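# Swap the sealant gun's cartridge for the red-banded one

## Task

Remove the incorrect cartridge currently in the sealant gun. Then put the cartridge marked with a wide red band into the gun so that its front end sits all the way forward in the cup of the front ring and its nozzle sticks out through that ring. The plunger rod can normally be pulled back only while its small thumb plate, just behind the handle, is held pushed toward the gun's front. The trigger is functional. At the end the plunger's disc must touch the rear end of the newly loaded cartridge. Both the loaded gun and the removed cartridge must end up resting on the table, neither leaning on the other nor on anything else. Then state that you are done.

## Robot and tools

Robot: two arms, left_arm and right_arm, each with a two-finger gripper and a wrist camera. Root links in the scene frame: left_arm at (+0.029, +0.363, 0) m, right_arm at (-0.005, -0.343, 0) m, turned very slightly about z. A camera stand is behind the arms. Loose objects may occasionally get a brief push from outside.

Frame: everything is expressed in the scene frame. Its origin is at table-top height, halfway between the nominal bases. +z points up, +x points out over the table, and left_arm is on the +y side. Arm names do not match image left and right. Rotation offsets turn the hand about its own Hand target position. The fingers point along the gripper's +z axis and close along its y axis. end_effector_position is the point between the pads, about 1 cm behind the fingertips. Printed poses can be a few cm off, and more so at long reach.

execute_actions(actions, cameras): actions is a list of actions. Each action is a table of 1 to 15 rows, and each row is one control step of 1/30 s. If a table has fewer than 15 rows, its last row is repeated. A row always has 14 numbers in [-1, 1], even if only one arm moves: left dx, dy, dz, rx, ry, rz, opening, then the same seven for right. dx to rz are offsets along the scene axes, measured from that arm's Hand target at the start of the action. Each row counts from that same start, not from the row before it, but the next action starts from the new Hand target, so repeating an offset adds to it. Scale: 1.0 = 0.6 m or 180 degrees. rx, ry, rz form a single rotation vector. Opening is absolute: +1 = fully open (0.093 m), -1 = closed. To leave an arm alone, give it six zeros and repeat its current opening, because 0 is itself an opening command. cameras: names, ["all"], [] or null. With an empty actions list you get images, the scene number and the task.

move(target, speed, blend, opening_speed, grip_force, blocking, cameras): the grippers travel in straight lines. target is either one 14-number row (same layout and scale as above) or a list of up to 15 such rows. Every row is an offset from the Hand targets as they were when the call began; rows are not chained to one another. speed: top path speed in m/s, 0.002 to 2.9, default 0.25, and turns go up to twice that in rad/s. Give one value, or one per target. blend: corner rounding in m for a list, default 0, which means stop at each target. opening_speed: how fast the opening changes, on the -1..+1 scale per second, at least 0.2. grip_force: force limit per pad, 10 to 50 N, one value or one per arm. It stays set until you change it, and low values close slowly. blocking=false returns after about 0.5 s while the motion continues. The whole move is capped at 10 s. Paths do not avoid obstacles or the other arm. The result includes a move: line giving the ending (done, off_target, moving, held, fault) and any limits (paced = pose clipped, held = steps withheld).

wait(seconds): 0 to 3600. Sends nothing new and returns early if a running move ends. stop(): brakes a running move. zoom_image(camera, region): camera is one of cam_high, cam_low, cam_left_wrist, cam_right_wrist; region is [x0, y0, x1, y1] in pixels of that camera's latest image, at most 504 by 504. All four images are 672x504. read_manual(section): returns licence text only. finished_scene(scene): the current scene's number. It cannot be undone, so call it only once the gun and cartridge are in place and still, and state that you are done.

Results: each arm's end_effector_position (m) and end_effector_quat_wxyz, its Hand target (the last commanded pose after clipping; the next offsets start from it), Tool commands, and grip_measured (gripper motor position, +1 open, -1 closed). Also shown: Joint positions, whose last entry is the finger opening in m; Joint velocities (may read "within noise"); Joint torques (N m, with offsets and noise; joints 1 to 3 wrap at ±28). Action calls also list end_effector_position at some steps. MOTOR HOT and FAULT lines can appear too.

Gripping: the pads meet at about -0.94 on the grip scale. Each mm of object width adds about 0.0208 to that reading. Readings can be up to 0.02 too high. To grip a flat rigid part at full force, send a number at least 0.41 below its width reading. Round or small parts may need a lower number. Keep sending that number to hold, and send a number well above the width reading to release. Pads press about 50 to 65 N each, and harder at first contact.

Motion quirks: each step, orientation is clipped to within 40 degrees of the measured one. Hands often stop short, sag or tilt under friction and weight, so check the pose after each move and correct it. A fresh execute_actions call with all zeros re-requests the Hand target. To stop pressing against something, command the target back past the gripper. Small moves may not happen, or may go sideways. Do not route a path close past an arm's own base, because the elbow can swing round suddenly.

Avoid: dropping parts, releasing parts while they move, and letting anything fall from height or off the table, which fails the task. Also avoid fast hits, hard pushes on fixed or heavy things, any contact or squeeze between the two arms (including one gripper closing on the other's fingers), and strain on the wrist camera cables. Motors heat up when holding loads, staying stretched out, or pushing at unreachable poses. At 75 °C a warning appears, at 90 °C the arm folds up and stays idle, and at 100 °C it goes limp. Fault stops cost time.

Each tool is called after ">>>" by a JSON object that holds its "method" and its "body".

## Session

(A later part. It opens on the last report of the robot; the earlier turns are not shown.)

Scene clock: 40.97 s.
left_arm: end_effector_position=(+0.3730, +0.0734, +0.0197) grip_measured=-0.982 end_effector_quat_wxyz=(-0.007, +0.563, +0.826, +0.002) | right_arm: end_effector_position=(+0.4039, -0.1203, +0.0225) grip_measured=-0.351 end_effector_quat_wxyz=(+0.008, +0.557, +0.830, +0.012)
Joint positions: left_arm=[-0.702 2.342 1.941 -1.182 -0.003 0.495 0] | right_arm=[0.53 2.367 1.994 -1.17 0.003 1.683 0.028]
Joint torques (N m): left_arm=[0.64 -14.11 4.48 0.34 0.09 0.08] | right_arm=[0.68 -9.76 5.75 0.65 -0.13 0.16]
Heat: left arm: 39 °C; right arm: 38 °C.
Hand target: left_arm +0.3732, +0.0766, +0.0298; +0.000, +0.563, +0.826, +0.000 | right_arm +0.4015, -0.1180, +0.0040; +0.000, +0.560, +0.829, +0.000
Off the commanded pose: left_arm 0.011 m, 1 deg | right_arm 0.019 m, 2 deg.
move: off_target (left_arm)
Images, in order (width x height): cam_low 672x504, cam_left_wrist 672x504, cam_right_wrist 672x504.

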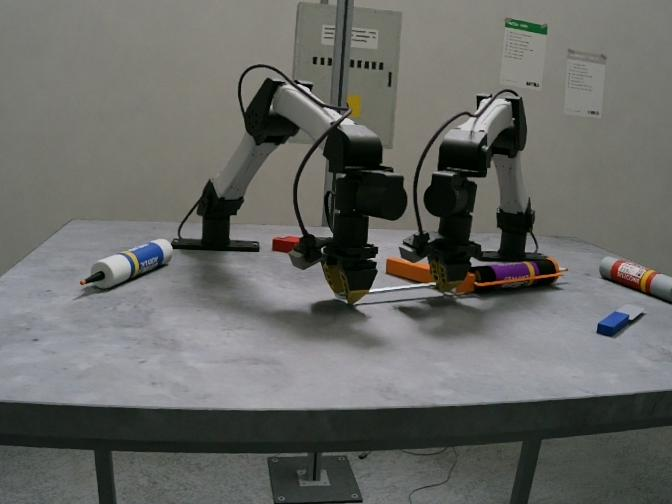

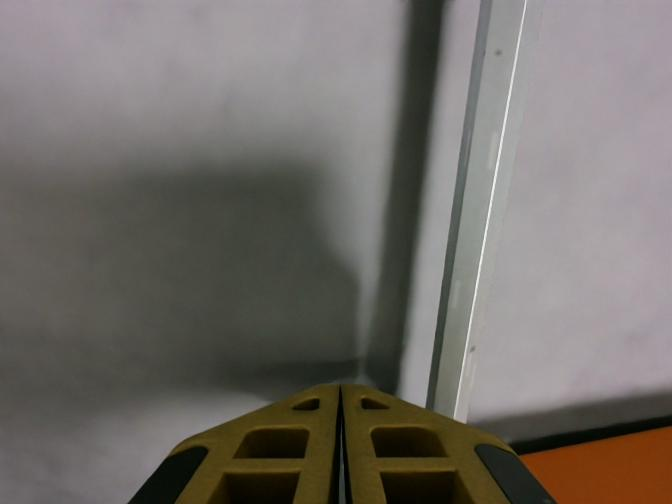

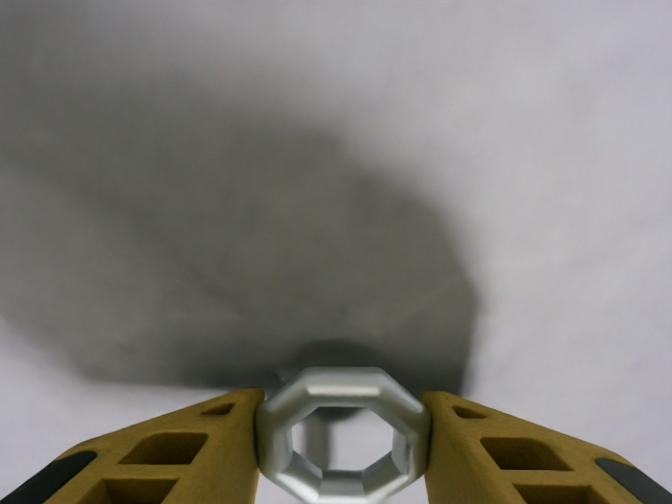

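>>> {"method": "move", "body": {"target": [0,0,0,0,0,0,-1, 0.0093,-0.0232,0,0,0,0,-0.6], "speed": 0.05, "cameras": ["cam_left_wrist","cam_right_wrist","cam_low"]}}

>>> {"method": "zoom_image", "body": {"camera": "cam_low", "region": [400, 220, 560, 320]}}

Scene clock: 42.03 s.
left_arm: end_effector_position=(+0.3731, +0.0733, +0.0197) grip_measured=-0.982 end_effector_quat_wxyz=(-0.006, +0.563, +0.826, +0.002) | right_arm: end_effector_position=(+0.4041, -0.1212, +0.0203) grip_measured=-0.349 end_effector_quat_wxyz=(-0.002, +0.556, +0.831, +0.017)
Joint positions: left_arm=[-0.702 2.342 1.941 -1.182 -0.003 0.495 0] | right_arm=[0.52 2.367 1.985 -1.161 -0.019 1.669 0.028]
Joint torques (N m): left_arm=[0.61 -14.17 4.49 0.33 0.09 0.07] | right_arm=[-1.39 -10.36 5.39 0.6 0.05 -0.06]
Heat: left arm: 39 °C; right arm: 38 °C.
Hand target: left_arm +0.3732, +0.0766, +0.0298; +0.000, +0.563, +0.826, +0.000 | right_arm +0.4070, -0.1321, +0.0039; +0.000, +0.560, +0.829, +0.000
Off the commanded pose: left_arm 0.011 m, 1 deg | right_arm 0.020 m, 2 deg.
move: off_target (right_arm)
Images, in order (width x height): cam_low 672x504, cam_left_wrist 672x504, cam_right_wrist 672x504.

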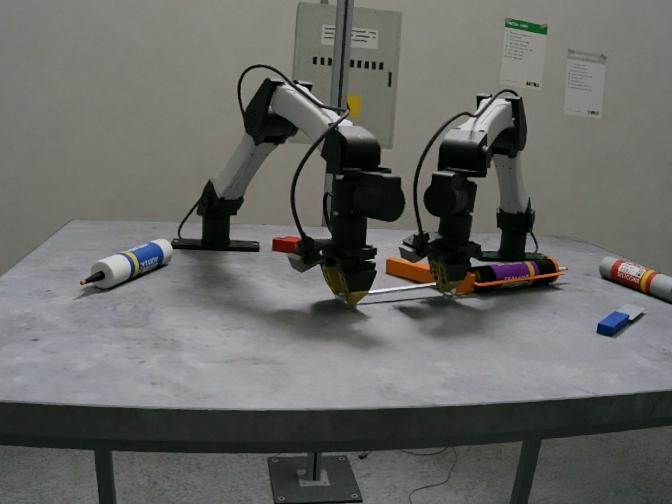

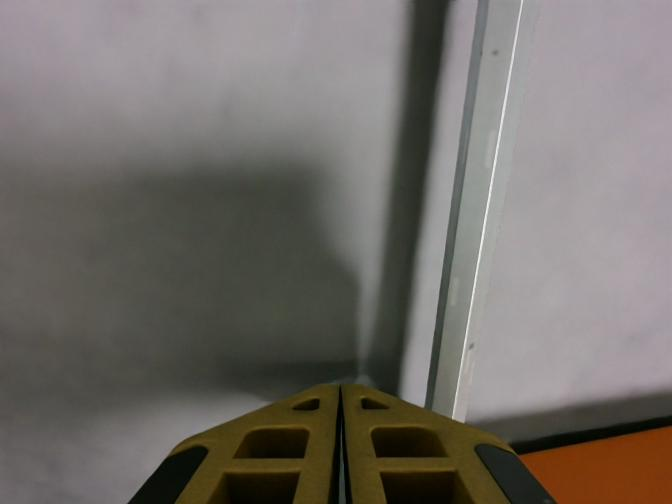

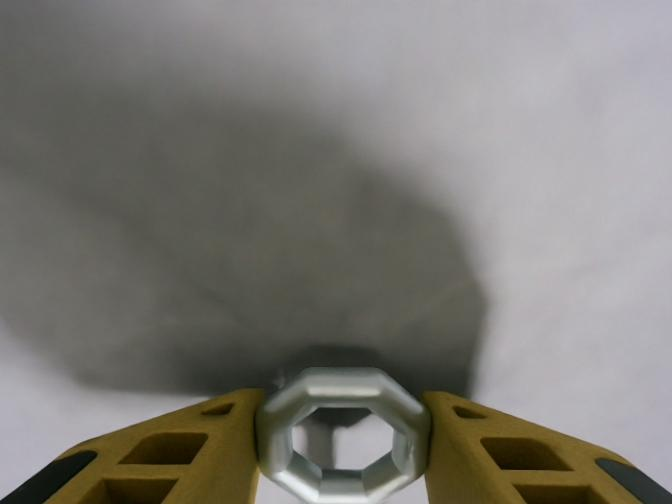

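Scaled by 3.150.

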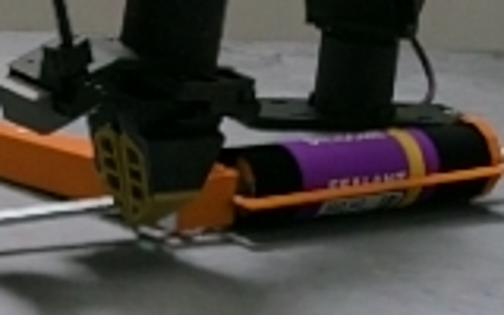

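>>> {"method": "move", "body": {"target": [[0.0093,-0.0232,0.067,0,0,0,-1, -0.0083,0.0210,0,0,0,0,-0.6],[0.038,-0.0045,0.067,0.0489,0.1132,0.4961,-1, -0.0083,0.0210,0,0,0,0,-0.6]], "speed": 0.15, "blend": 0.01, "cameras": ["cam_left_wrist","cam_right_wrist"]}}

Scene clock: 51.43 s.
left_arm: end_effector_position=(+0.3935, +0.0736, +0.0743) grip_measured=-0.982 end_effector_quat_wxyz=(-0.124, -0.184, +0.972, -0.075) | right_arm: end_effector_position=(+0.4030, -0.1193, +0.0203) grip_measured=-0.349 end_effector_quat_wxyz=(+0.002, +0.556, +0.831, +0.015)
Joint positions: left_arm=[-0.572 2.508 2.426 -1.568 0.28 -0.934 0] | right_arm=[0.528 2.367 1.985 -1.161 -0.011 1.678 0.028]
Joint torques (N m): left_arm=[0.55 -10.21 6.99 0.13 0.23 -0.11] | right_arm=[0.64 -9.76 6.37 0.55 -0.01 0.17]
Heat: left arm: 41 °C; right arm: 37 °C.
Hand target: left_arm +0.3960, +0.0739, +0.0699; -0.170, -0.186, +0.967, -0.033 | right_arm +0.4020, -0.1194, +0.0039; +0.000, +0.560, +0.829, +0.000
Off the commanded pose: left_arm 0.005 m, 7 deg | right_arm 0.016 m, 2 deg.
joint sent to its limit (left arm) — joint 4 (wrist pitch), lower limit. The joint targets are off in orientation, not in position.
move: off_target (left_arm, right_arm)

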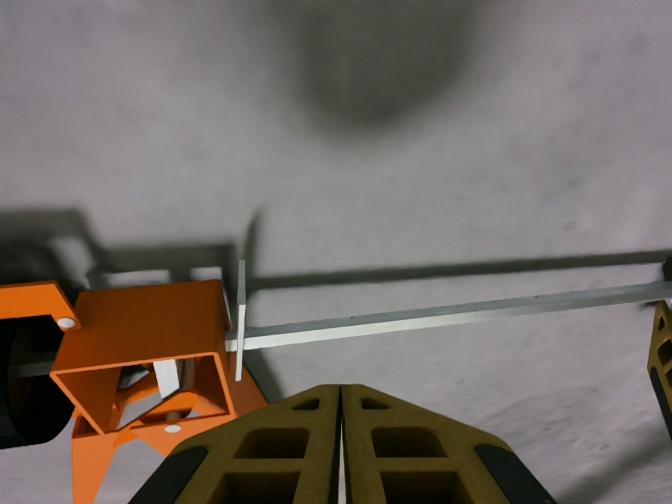

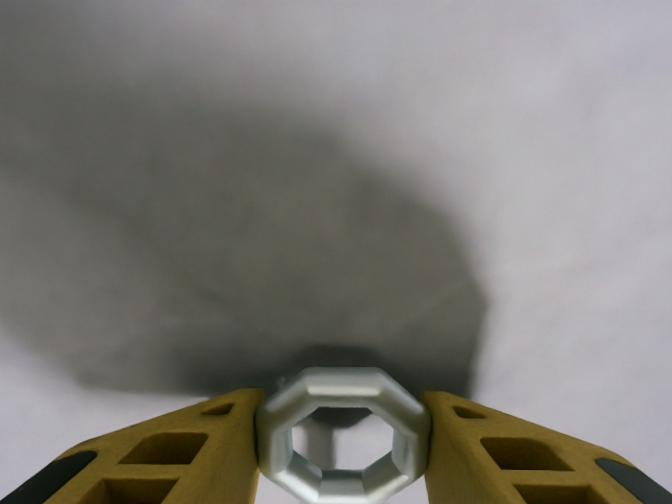

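>>> {"method": "move", "body": {"target": [0.014,0.0055,-0.0732,0,0,0,-1, 0,0,0,0,0,0,-0.6], "speed": 0.15, "cameras": ["cam_left_wrist","cam_low"]}}

>>> {"method": "zoom_image", "body": {"camera": "cam_low", "region": [400, 220, 560, 320]}}

Scene clock: 53.20 s.
left_arm: end_effector_position=(+0.4016, +0.0762, +0.0283) grip_measured=-0.982 end_effector_quat_wxyz=(-0.149, -0.194, +0.968, -0.052) | right_arm: end_effector_position=(+0.4030, -0.1193, +0.0203) grip_measured=-0.349 end_effector_quat_wxyz=(+0.002, +0.556, +0.831, +0.015)
Joint positions: left_arm=[-0.557 2.645 2.492 -1.569 0.281 -0.931 0] | right_arm=[0.528 2.367 1.985 -1.161 -0.011 1.678 0.028]
Joint torques (N m): left_arm=[0.47 -11.44 7.02 0.02 0.17 0.15] | right_arm=[0.61 -9.77 6.34 0.55 0 0.17]
Heat: left arm: 41 °C; right arm: 37 °C.
Hand target: left_arm +0.4044, +0.0771, +0.0260; -0.170, -0.186, +0.967, -0.033 | right_arm +0.4020, -0.1194, +0.0039; +0.000, +0.560, +0.829, +0.000
Off the commanded pose: left_arm 0.004 m, 3 deg | right_arm 0.016 m, 2 deg.
joint sent to its limit (left arm) — joint 4 (wrist pitch), lower limit. The joint targets are off in orientation, not in position.
move: off_target (left_arm)
Images, in order (width x height): cam_low 672x504, cam_left_wrist 672x504.

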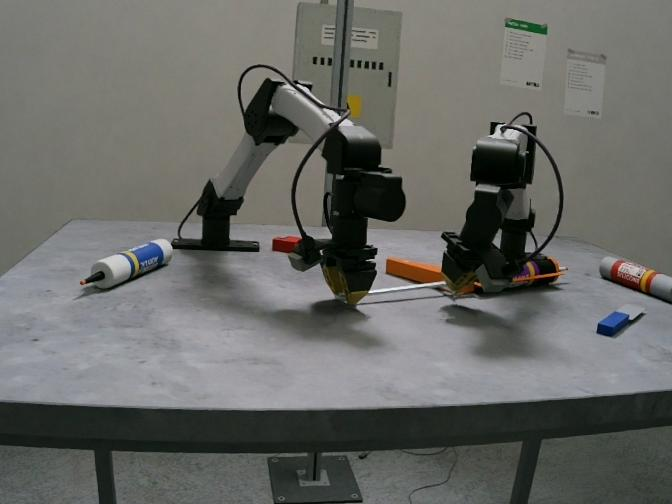

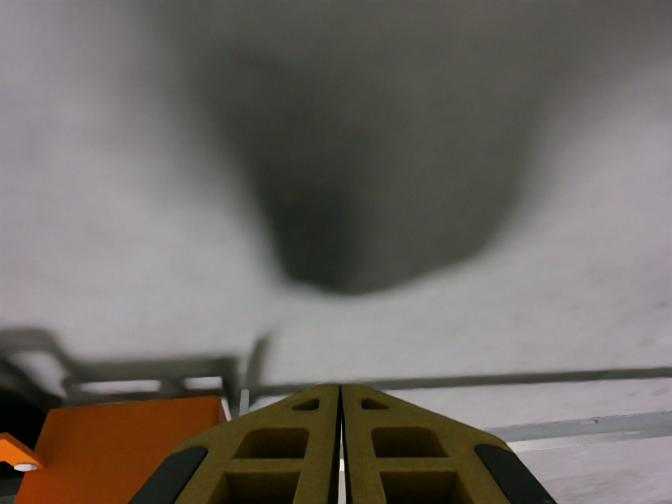

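Scaled by 3.150.

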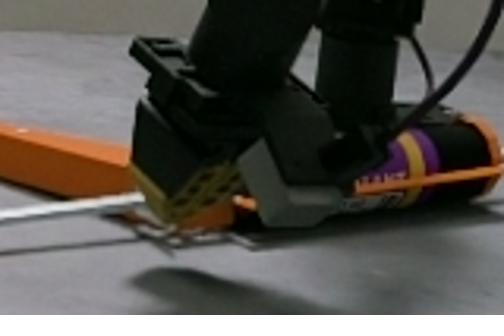

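>>> {"method": "move", "body": {"target": [-0.0074,0.0186,0,0,0,0,-1, 0,0,0,0,0,0,-0.6], "speed": 0.08, "cameras": ["cam_left_wrist"]}}

Scene clock: 54.30 s.
left_arm: end_effector_position=(+0.4003, +0.0846, +0.0223) grip_measured=-0.982 end_effector_quat_wxyz=(-0.159, -0.193, +0.967, -0.045) | right_arm: end_effector_position=(+0.4030, -0.1193, +0.0203) grip_measured=-0.349 end_effector_quat_wxyz=(+0.002, +0.556, +0.831, +0.015)
Joint positions: left_arm=[-0.543 2.645 2.464 -1.569 0.281 -0.911 0] | right_arm=[0.528 2.367 1.985 -1.161 -0.011 1.678 0.028]
Joint torques (N m): left_arm=[0.47 -13.83 4.42 -0.05 0.13 0.16] | right_arm=[0.62 -9.74 6.34 0.55 -0.01 0.17]
Heat: left arm: 42 °C; right arm: 38 °C.
Hand target: left_arm +0.4000, +0.0883, +0.0260; -0.170, -0.186, +0.967, -0.033 | right_arm +0.4020, -0.1194, +0.0039; +0.000, +0.560, +0.829, +0.000
Off the commanded pose: left_arm 0.005 m, 2 deg | right_arm 0.016 m, 2 deg.
joint sent to its limit (left arm) — joint 4 (wrist pitch), lower limit. The joint targets still meet the commanded pose.
move: done

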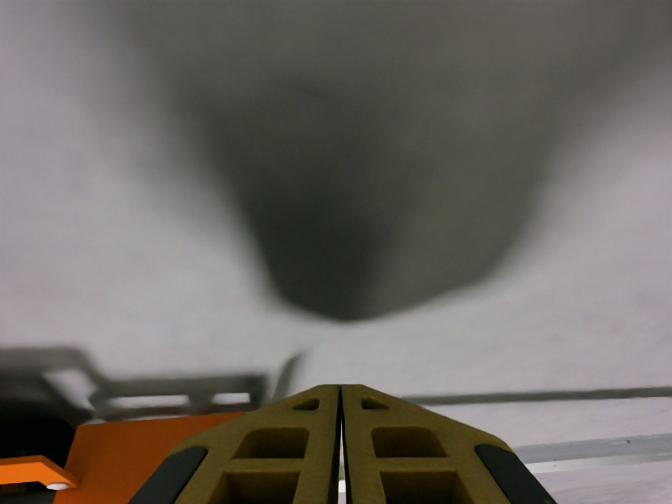

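>>> {"method": "move", "body": {"target": [-0.0034,0.0062,0.006,0,0,0,-1, 0,0,0,0,0,0,-0.6], "speed": 0.05, "cameras": ["cam_left_wrist","cam_low"]}}

>>> {"method": "zoom_image", "body": {"camera": "cam_low", "region": [400, 220, 560, 320]}}

Scene clock: 55.27 s.
left_arm: end_effector_position=(+0.3966, +0.0887, +0.0172) grip_measured=-0.982 end_effector_quat_wxyz=(-0.168, -0.193, +0.966, -0.038) | right_arm: end_effector_position=(+0.4030, -0.1193, +0.0203) grip_measured=-0.349 end_effector_quat_wxyz=(+0.002, +0.556, +0.831, +0.015)
Joint positions: left_arm=[-0.54 2.645 2.439 -1.569 0.281 -0.906 0] | right_arm=[0.528 2.367 1.985 -1.161 -0.011 1.678 0.028]
Joint torques (N m): left_arm=[0.49 -15.51 4.44 -0.12 0.12 0.14] | right_arm=[0.59 -9.77 6.35 0.54 0 0.18]
Heat: left arm: 42 °C; right arm: 38 °C.
Hand target: left_arm +0.3979, +0.0919, +0.0296; -0.170, -0.186, +0.967, -0.033 | right_arm +0.4020, -0.1194, +0.0039; +0.000, +0.560, +0.829, +0.000
Off the commanded pose: left_arm 0.013 m, 1 deg | right_arm 0.016 m, 2 deg.
joint sent to its limit (left arm) — joint 4 (wrist pitch), lower limit. The joint targets still meet the commanded pose.
move: off_target (left_arm)
Images, in order (width x height): cam_low 672x504, cam_left_wrist 672x504.

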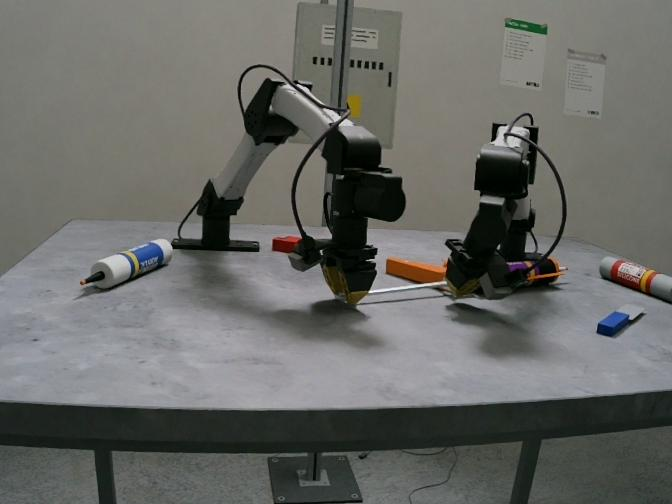

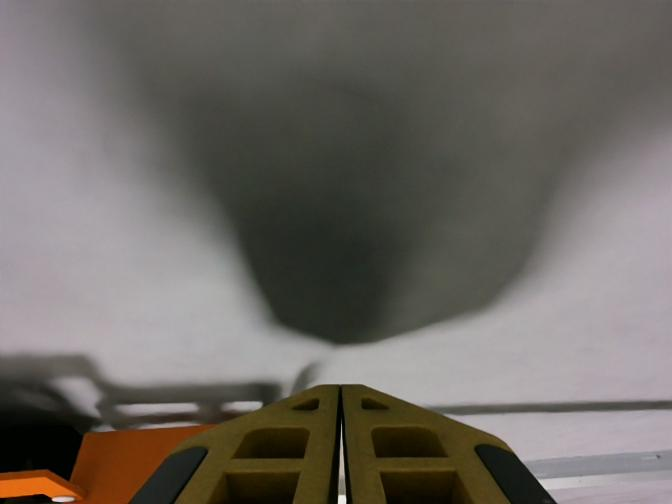

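Scaled by 3.150.

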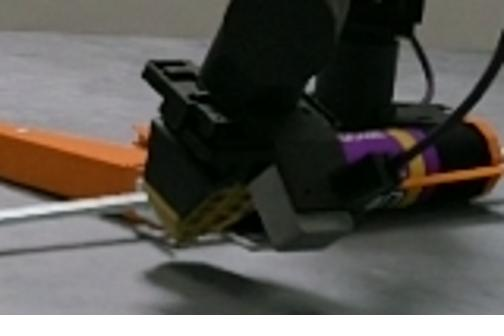

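>>> {"method": "move", "body": {"target": [0,0,0,0,0,0,-1, 0.0093,-0.0232,0.01,0,0,0,-0.6], "speed": 0.05, "cameras": ["cam_left_wrist","cam_low"]}}

>>> {"method": "zoom_image", "body": {"camera": "cam_low", "region": [400, 220, 560, 320]}}

Scene clock: 56.57 s.
left_arm: end_effector_position=(+0.3966, +0.0887, +0.0172) grip_measured=-0.982 end_effector_quat_wxyz=(-0.168, -0.193, +0.966, -0.038) | right_arm: end_effector_position=(+0.4052, -0.1233, +0.0203) grip_measured=-0.349 end_effector_quat_wxyz=(-0.001, +0.556, +0.831, +0.017)
Joint positions: left_arm=[-0.54 2.645 2.439 -1.569 0.281 -0.905 0] | right_arm=[0.515 2.367 1.985 -1.161 -0.018 1.665 0.028]
Joint torques (N m): left_arm=[0.51 -15.45 4.4 -0.1 0.11 0.15] | right_arm=[-1.18 -10.74 6.67 0.38 0.05 -0.03]
Heat: left arm: 42 °C; right arm: 38 °C.
Hand target: left_arm +0.3979, +0.0919, +0.0296; -0.170, -0.186, +0.967, -0.033 | right_arm +0.4076, -0.1333, +0.0099; +0.000, +0.560, +0.829, +0.000
Off the commanded pose: left_arm 0.013 m, 1 deg | right_arm 0.015 m, 2 deg.
joint sent to its limit (left arm) — joint 4 (wrist pitch), lower limit. The joint targets still meet the commanded pose.
move: off_target (right_arm)
Images, in order (width x height): cam_low 672x504, cam_left_wrist 672x504.

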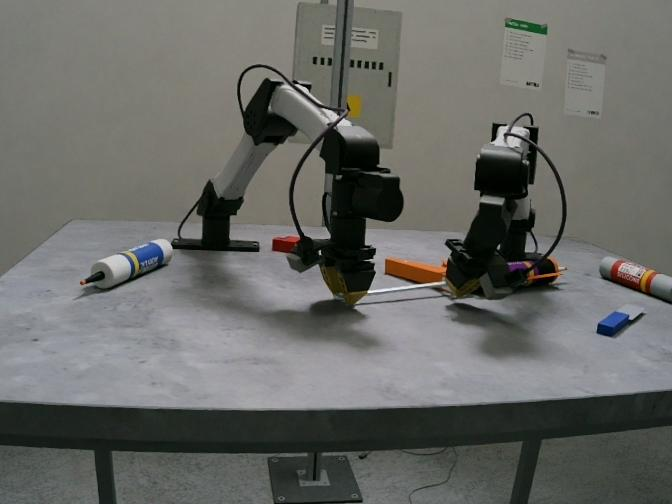

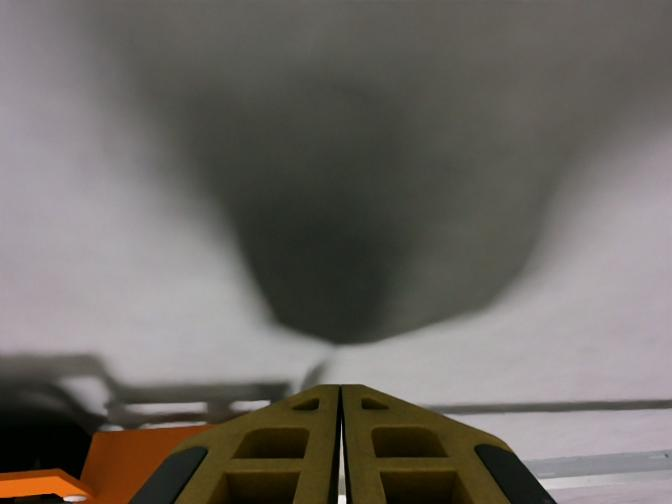

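Scaled by 3.150.

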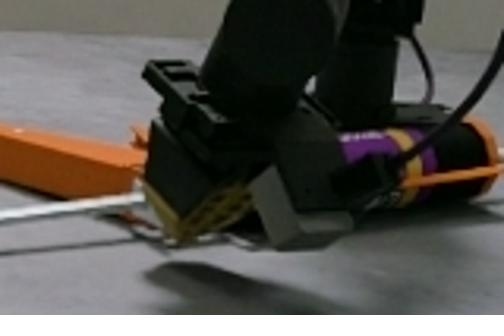

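>>> {"method": "move", "body": {"target": [0,0,0.01,0,0,0,-1, 0.0093,-0.0232,0,0,0,0,-0.7], "speed": 0.05, "cameras": ["cam_left_wrist","cam_low", "cam_high"]}}

>>> {"method": "zoom_image", "body": {"camera": "cam_low", "region": [400, 220, 560, 320]}}

Scene clock: 57.57 s.
left_arm: end_effector_position=(+0.3964, +0.0888, +0.0214) grip_measured=-0.982 end_effector_quat_wxyz=(-0.165, -0.193, +0.966, -0.040) | right_arm: end_effector_position=(+0.4128, -0.1380, +0.0203) grip_measured=-0.349 end_effector_quat_wxyz=(-0.002, +0.556, +0.831, +0.017)
Joint positions: left_arm=[-0.54 2.632 2.433 -1.57 0.281 -0.905 0] | right_arm=[0.478 2.367 1.985 -1.161 -0.021 1.629 0.028]
Joint torques (N m): left_arm=[0.49 -15.65 4.41 -0.1 0.11 0.12] | right_arm=[-0.84 -11.12 6.01 0.42 0.07 0]
Heat: left arm: 43 °C; right arm: 38 °C.
Hand target: left_arm +0.3979, +0.0919, +0.0357; -0.170, -0.186, +0.967, -0.033 | right_arm +0.4131, -0.1472, +0.0099; +0.000, +0.560, +0.829, +0.000
Off the commanded pose: left_arm 0.015 m, 1 deg | right_arm 0.014 m, 2 deg.
joint sent to its limit (left arm) — joint 4 (wrist pitch), lower limit. The joint targets still meet the commanded pose.
move: off_target (left_arm, right_arm)
Images, in order (width x height): cam_high 672x504, cam_low 672x504, cam_left_wrist 672x504.

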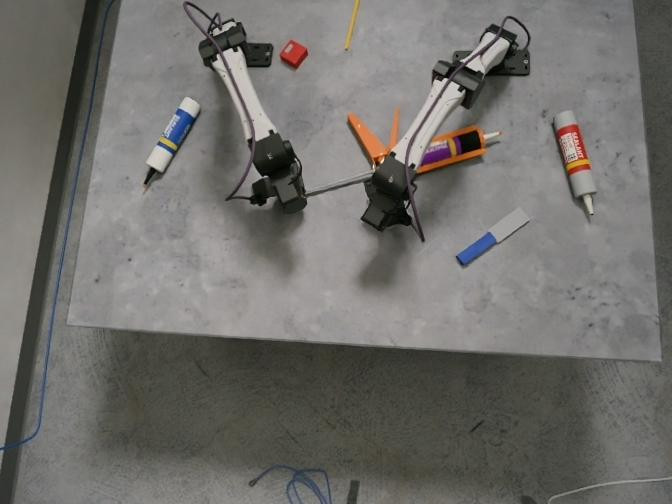

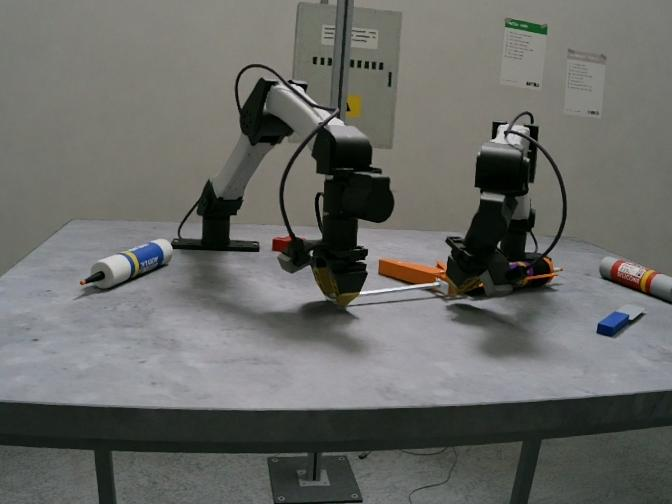

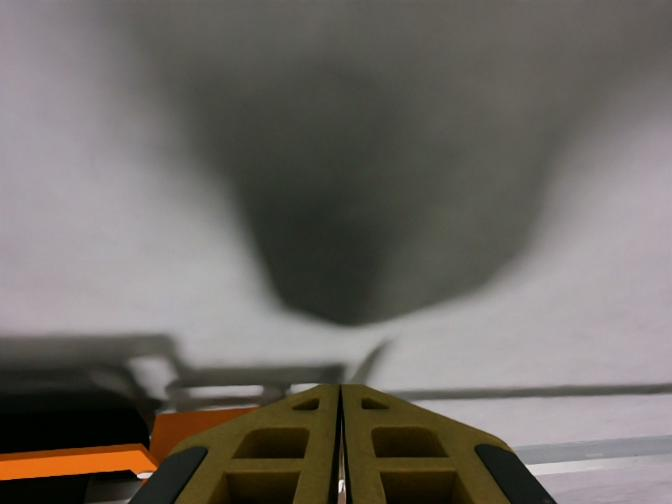

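Scaled by 3.150.

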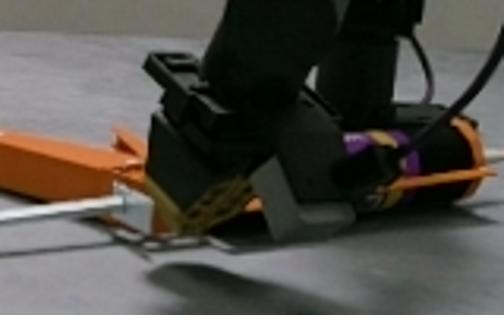

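>>> {"method": "move", "body": {"target": [0.01,-0.025,0.1,0,0,0,-1, -0.002,0.013,0.0,0,0,0,-0.7], "speed": 0.15, "cameras": ["cam_left_wrist","cam_right_wrist", "cam_high"]}}

>>> {"method": "zoom_image", "body": {"camera": "cam_high", "region": [290, 80, 510, 220]}}

Scene clock: 59.20 s.
left_arm: end_effector_position=(+0.4032, +0.0812, +0.0802) grip_measured=-0.982 end_effector_quat_wxyz=(-0.117, -0.196, +0.970, -0.083) | right_arm: end_effector_position=(+0.4127, -0.1379, +0.0203) grip_measured=-0.349 end_effector_quat_wxyz=(+0.001, +0.556, +0.831, +0.016)
Joint positions: left_arm=[-0.546 2.504 2.443 -1.57 0.282 -0.937 0] | right_arm=[0.481 2.367 1.985 -1.161 -0.014 1.631 0.028]
Joint torques (N m): left_arm=[-0.32 -14.15 6.74 0.21 0.23 -0.12] | right_arm=[0.49 -10.26 7.43 0.34 0.02 0.16]
Heat: left arm: 43 °C; right arm: 38 °C.
Hand target: left_arm +0.4039, +0.0769, +0.0956; -0.170, -0.186, +0.967, -0.033 | right_arm +0.4120, -0.1395, +0.0099; +0.000, +0.560, +0.829, +0.000
Off the commanded pose: left_arm 0.016 m, 9 deg | right_arm 0.011 m, 2 deg.
joint sent to its limit (left arm) — joint 4 (wrist pitch), lower limit. The joint targets are off in orientation, not in position.
move: off_target (left_arm, right_arm)
Images, in order (width x height): cam_high 672x504, cam_left_wrist 672x504, cam_right_wrist 672x504.

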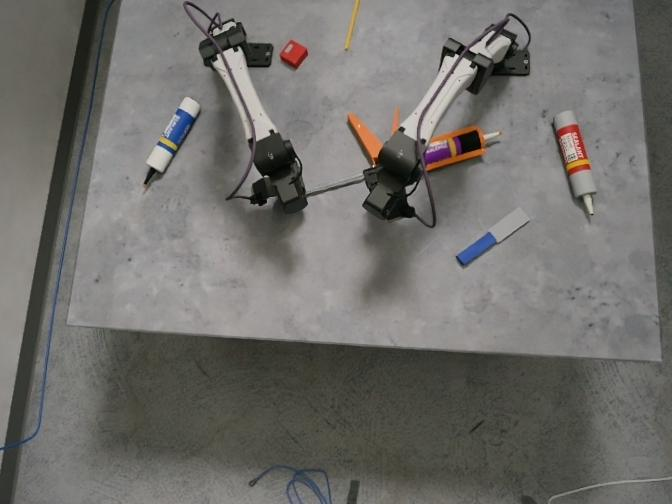

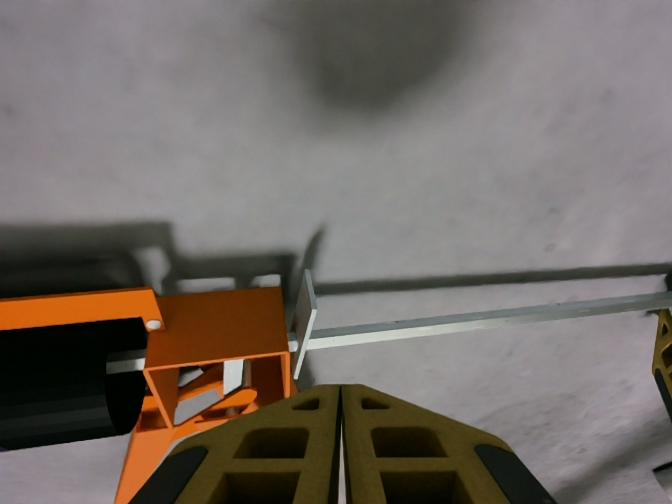

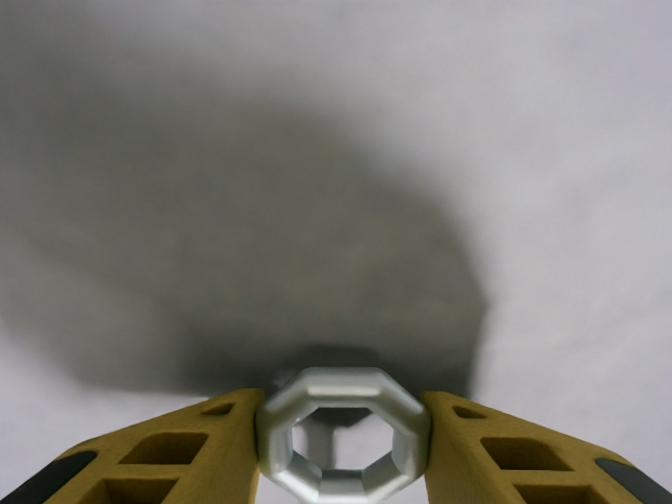

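Scaled by 2.291.

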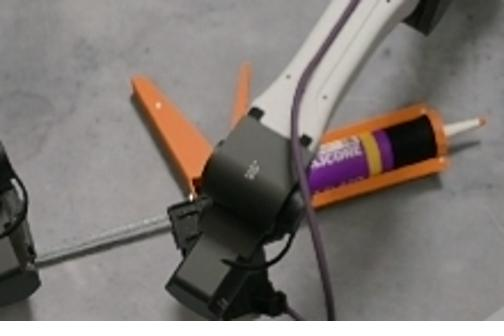

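>>> {"method": "move", "body": {"target": [[-0.1632,0.2485,0.1073,-0.0489,-0.1132,-0.4961,1, 0,0,0,0,0,0,0.6],[-0.1632,0.2485,0.1073,-0.0489,-0.1132,-0.4961,1, 0,0,0.2,0,0,0,0.6]], "speed": 0.3, "cameras": ["cam_left_wrist","cam_right_wrist", "cam_high"]}}

Scene clock: 79.37 s.
left_arm: end_effector_position=(+0.3051, +0.2231, +0.1563) grip_measured=+1.000 end_effector_quat_wxyz=(-0.011, +0.559, +0.829, -0.005) | right_arm: end_effector_position=(+0.4138, -0.1380, +0.1319) grip_measured=+0.598 end_effector_quat_wxyz=(+0.013, +0.556, +0.830, +0.033)
Joint positions: left_arm=[-0.466 1.738 1.597 -1.451 0.007 0.721 0.093] | right_arm=[0.481 2.367 2.431 -1.565 -0.011 1.632 0.074]
Joint torques (N m): left_arm=[0.58 -8.66 4.66 0.47 0.02 0.16] | right_arm=[0.43 -11.93 6.91 0.35 -0.01 0.15]
Heat: left arm: 47 °C; right arm: 40 °C.
Hand target: left_arm +0.3060, +0.2261, +0.1601; +0.000, +0.563, +0.827, +0.000 | right_arm +0.4121, -0.1395, +0.1300; +0.000, +0.560, +0.829, +0.000
Off the commanded pose: left_arm 0.005 m, 1 deg | right_arm 0.003 m, 4 deg.
joint sent to its limit (right arm) — joint 4 (wrist pitch), lower limit. The joint targets are off in orientation, not in position.
move: off_target (right_arm)
Images, in order (width x height): cam_high 672x504, cam_left_wrist 672x504, cam_right_wrist 672x504.

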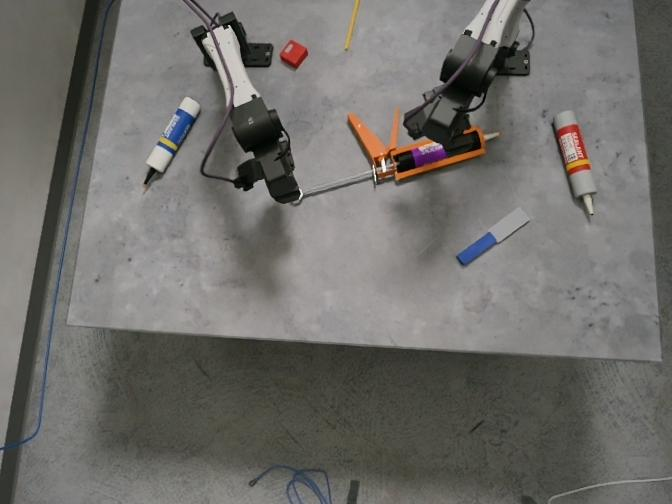

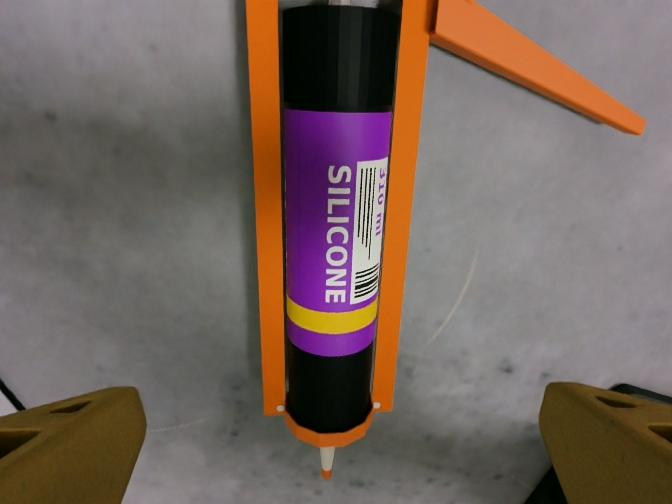

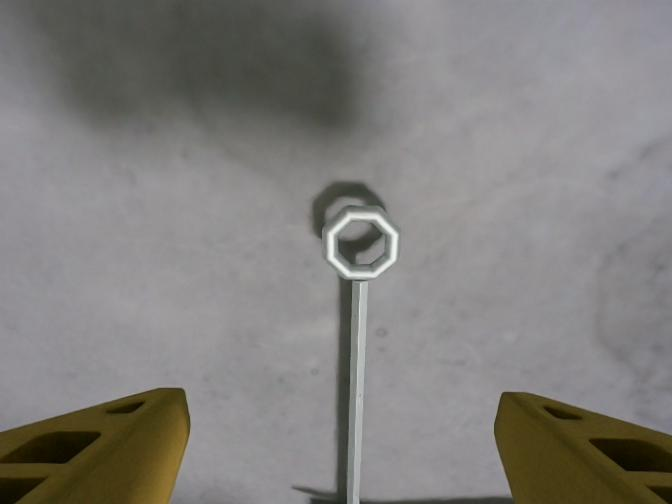

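>>> {"method": "move", "body": {"target": [-0.0013,-0.0035,-0.192,0,0,-0.0083,1, 0,0,0,0,0,0,0.6], "speed": 0.25, "cameras": ["cam_left_wrist"]}}

Scene clock: 82.47 s.
left_arm: end_effector_position=(+0.3056, +0.2229, +0.0509) grip_measured=+1.000 end_effector_quat_wxyz=(+0.006, +0.567, +0.823, -0.003) | right_arm: end_effector_position=(+0.4135, -0.1382, +0.1319) grip_measured=+0.598 end_effector_quat_wxyz=(+0.012, +0.556, +0.830, +0.032)
Joint positions: left_arm=[-0.466 1.755 1.193 -0.999 0.007 0.741 0.093] | right_arm=[0.481 2.367 2.431 -1.567 -0.011 1.632 0.074]
Joint torques (N m): left_arm=[0.06 -5.67 4.72 0.51 0.01 0.17] | right_arm=[0.46 -11.82 6.89 0.35 0 0.15]
Heat: left arm: 47 °C; right arm: 40 °C.
Hand target: left_arm +0.3052, +0.2240, +0.0448; +0.000, +0.574, +0.819, +0.000 | right_arm +0.4120, -0.1395, +0.1300; +0.000, +0.560, +0.829, +0.000
Off the commanded pose: left_arm 0.006 m, 1 deg | right_arm 0.003 m, 4 deg.
joint sent to its limit (right arm) — joint 4 (wrist pitch), lower limit. The joint targets are off in orientation, not in position.
move: done

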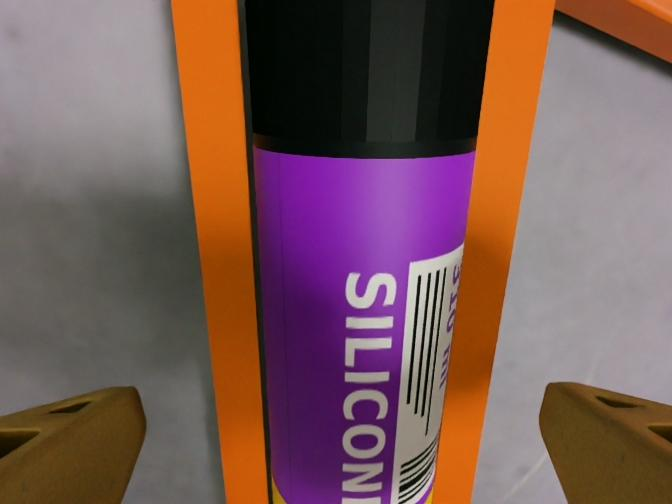

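>>> {"method": "move", "body": {"target": [[-0.0027,-0.001,-0.038,0,0,0,1, 0,0,0,0,0,0,0.6],[-0.0027,-0.001,-0.038,0,0,0,0.25, 0,0,0,0,0,0,0.6]], "speed": 0.15, "cameras": ["cam_left_wrist"]}}

Scene clock: 84.93 s.
left_arm: end_effector_position=(+0.3022, +0.2230, +0.0266) grip_measured=+0.503 end_effector_quat_wxyz=(+0.002, +0.568, +0.823, -0.006) | right_arm: end_effector_position=(+0.4135, -0.1382, +0.1319) grip_measured=+0.598 end_effector_quat_wxyz=(+0.012, +0.556, +0.830, +0.032)
Joint positions: left_arm=[-0.467 1.785 1.127 -0.91 0.013 0.741 0.069] | right_arm=[0.481 2.367 2.431 -1.567 -0.011 1.632 0.074]
Joint torques (N m): left_arm=[-0.23 -5.85 4.85 0.54 -0.04 0.11] | right_arm=[0.47 -11.86 6.91 0.36 0 0.14]
Heat: left arm: 46 °C; right arm: 41 °C.
Hand target: left_arm +0.3036, +0.2234, +0.0219; +0.000, +0.574, +0.819, +0.000 | right_arm +0.4120, -0.1395, +0.1300; +0.000, +0.560, +0.829, +0.000
Off the commanded pose: left_arm 0.005 m, 1 deg | right_arm 0.003 m, 4 deg.
joint sent to its limit (right arm) — joint 4 (wrist pitch), lower limit. The joint targets are off in orientation, not in position.
move: done

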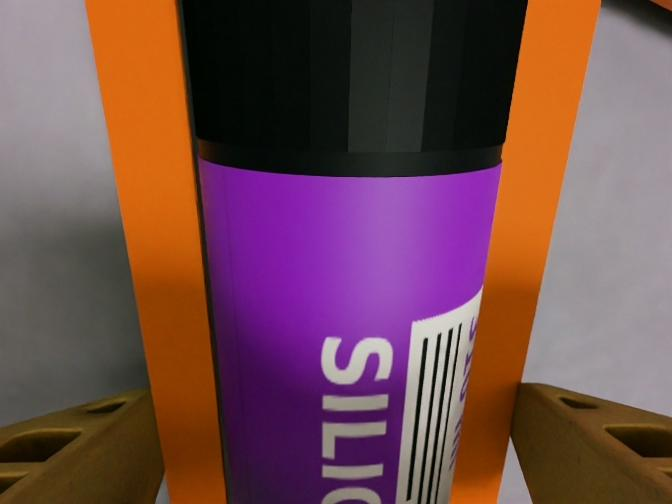

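>>> {"method": "move", "body": {"target": [0.155,-0.0267,0.003,0,0,-0.2528,0.25, -0.3017,-0.0175,0,0,0,0.239,0.6], "speed": 0.16, "cameras": ["cam_left_wrist","cam_right_wrist","cam_high"]}}

Scene clock: 89.53 s.
left_arm: end_effector_position=(+0.3777, +0.2089, +0.0267) grip_measured=+0.519 end_effector_quat_wxyz=(-0.018, +0.835, +0.549, -0.019) | right_arm: end_effector_position=(+0.2290, -0.1504, +0.1242) grip_measured=+0.598 end_effector_quat_wxyz=(-0.016, +0.222, +0.975, -0.012)
Joint positions: left_arm=[-0.411 2.096 1.562 -1.088 0.013 1.567 0.07] | right_arm=[0.713 1.723 1.451 -1.337 -0.011 1.13 0.074]
Joint torques (N m): left_arm=[0.8 -7.75 7.19 0.7 -0.05 0.49] | right_arm=[0.49 -10.15 5.48 0.56 -0.01 -0.02]
Heat: left arm: 46 °C; right arm: 42 °C.
Hand target: left_arm +0.3966, +0.2074, +0.0238; +0.000, +0.846, +0.533, +0.000 | right_arm +0.2310, -0.1500, +0.1299; +0.000, +0.217, +0.976, +0.000
Off the commanded pose: left_arm 0.019 m, 4 deg | right_arm 0.006 m, 2 deg.
move: off_target (left_arm)
Images, in order (width x height): cam_high 672x504, cam_left_wrist 672x504, cam_right_wrist 672x504.

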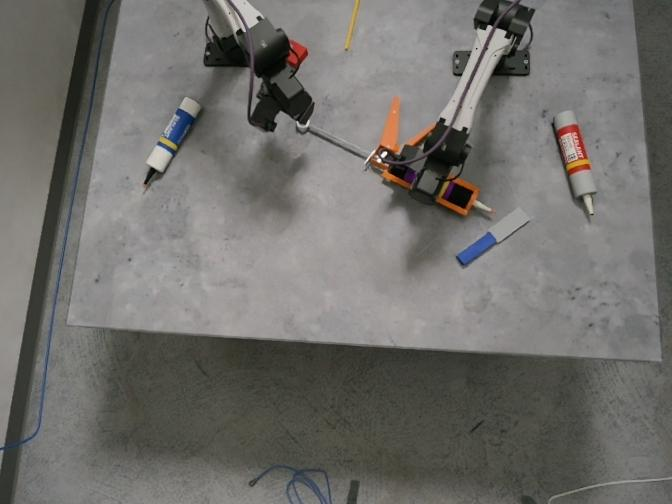

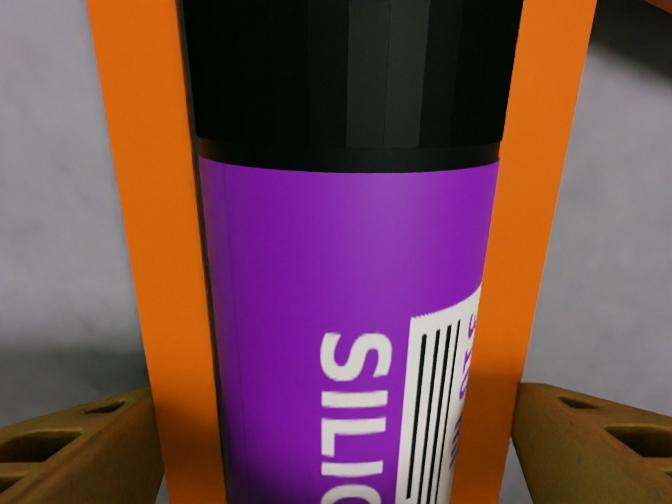

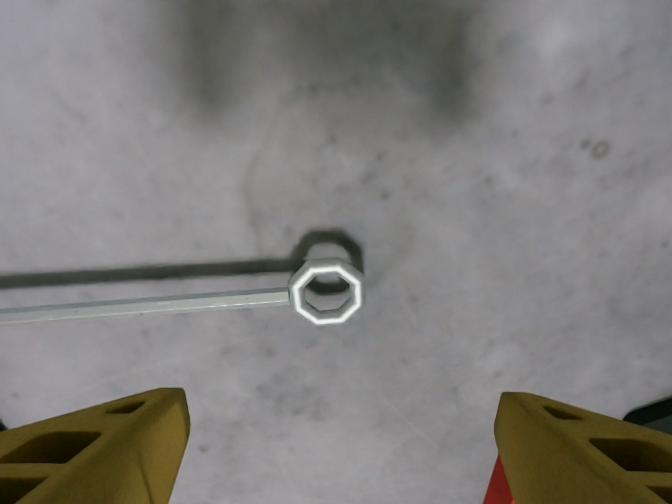

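>>> {"method": "move", "body": {"target": [[-0.0315,0.0025,0.005,0,0,0.0122,0.25, 0,0,0,0,0,0,0.6],[-0.0315,0.0025,0.005,0,0,0.0122,1, 0,0,0,0,0,0,0.6],[-0.0315,0.0025,0.17,0,0,0.0122,1, -0.0495,0,-0.083,0,0,0.0172,-0.49],[-0.1327,-0.2948,0.11,0.0918,-0.0397,0.0122,-1, -0.0495,0,-0.083,0,0,0.0172,-0.49]], "speed": 0.25, "cameras": ["cam_left_wrist","cam_right_wrist","cam_low"]}}

Scene clock: 98.93 s.
left_arm: end_effector_position=(+0.3209, +0.0399, +0.0942) grip_measured=-0.982 end_effector_quat_wxyz=(-0.062, +0.824, +0.548, +0.128) | right_arm: end_effector_position=(+0.1951, -0.1579, +0.0738) grip_measured=-0.488 end_effector_quat_wxyz=(-0.020, +0.192, +0.981, -0.022)
Joint positions: left_arm=[-0.937 2.377 2.268 -1.577 -0.262 1.017 0] | right_arm=[0.772 1.654 1.171 -1.147 -0.007 1.13 0.022]
Joint torques (N m): left_arm=[-1.63 -9.48 6.9 0.14 -0.11 -0.06] | right_arm=[1.09 -8.85 6.32 0.67 -0.05 0.11]
Heat: left arm: 45 °C; right arm: 43 °C.
Hand target: left_arm +0.3170, +0.0305, +0.0899; -0.088, +0.825, +0.543, +0.129 | right_arm +0.2013, -0.1500, +0.0801; +0.000, +0.191, +0.982, +0.000
Off the commanded pose: left_arm 0.011 m, 3 deg | right_arm 0.012 m, 3 deg.
joint read past its limit (left arm) — joint 4 (wrist pitch), lower limit.
joint sent to its limit (left arm) — joint 4 (wrist pitch), lower limit. The joint targets are off in orientation, not in position.
move: off_target (left_arm, right_arm); target 4's new opening was sent with left_arm's hand 0.011 m and 3 deg from that target
Images, in order (width x height): cam_low 672x504, cam_left_wrist 672x504, cam_right_wrist 672x504.

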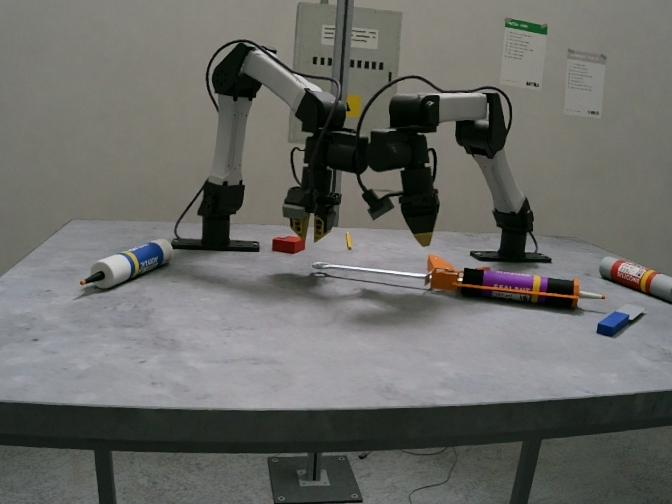

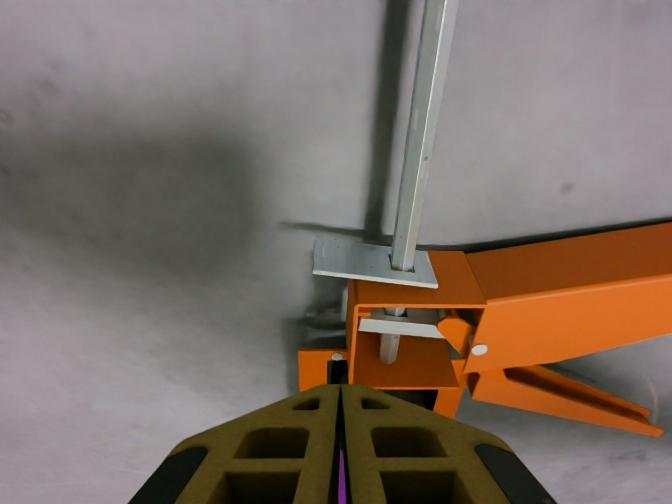

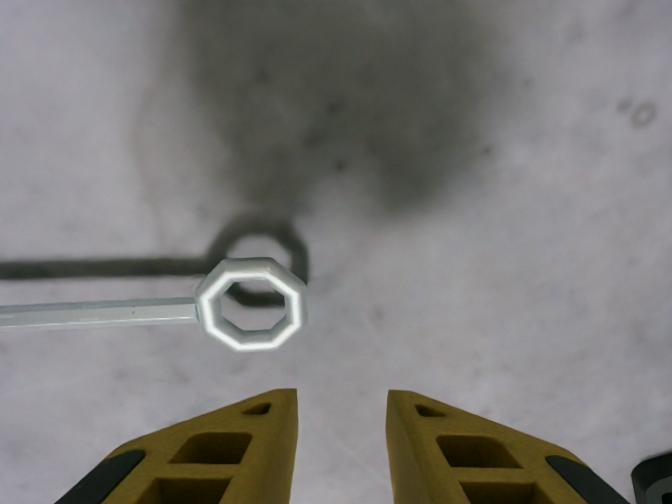

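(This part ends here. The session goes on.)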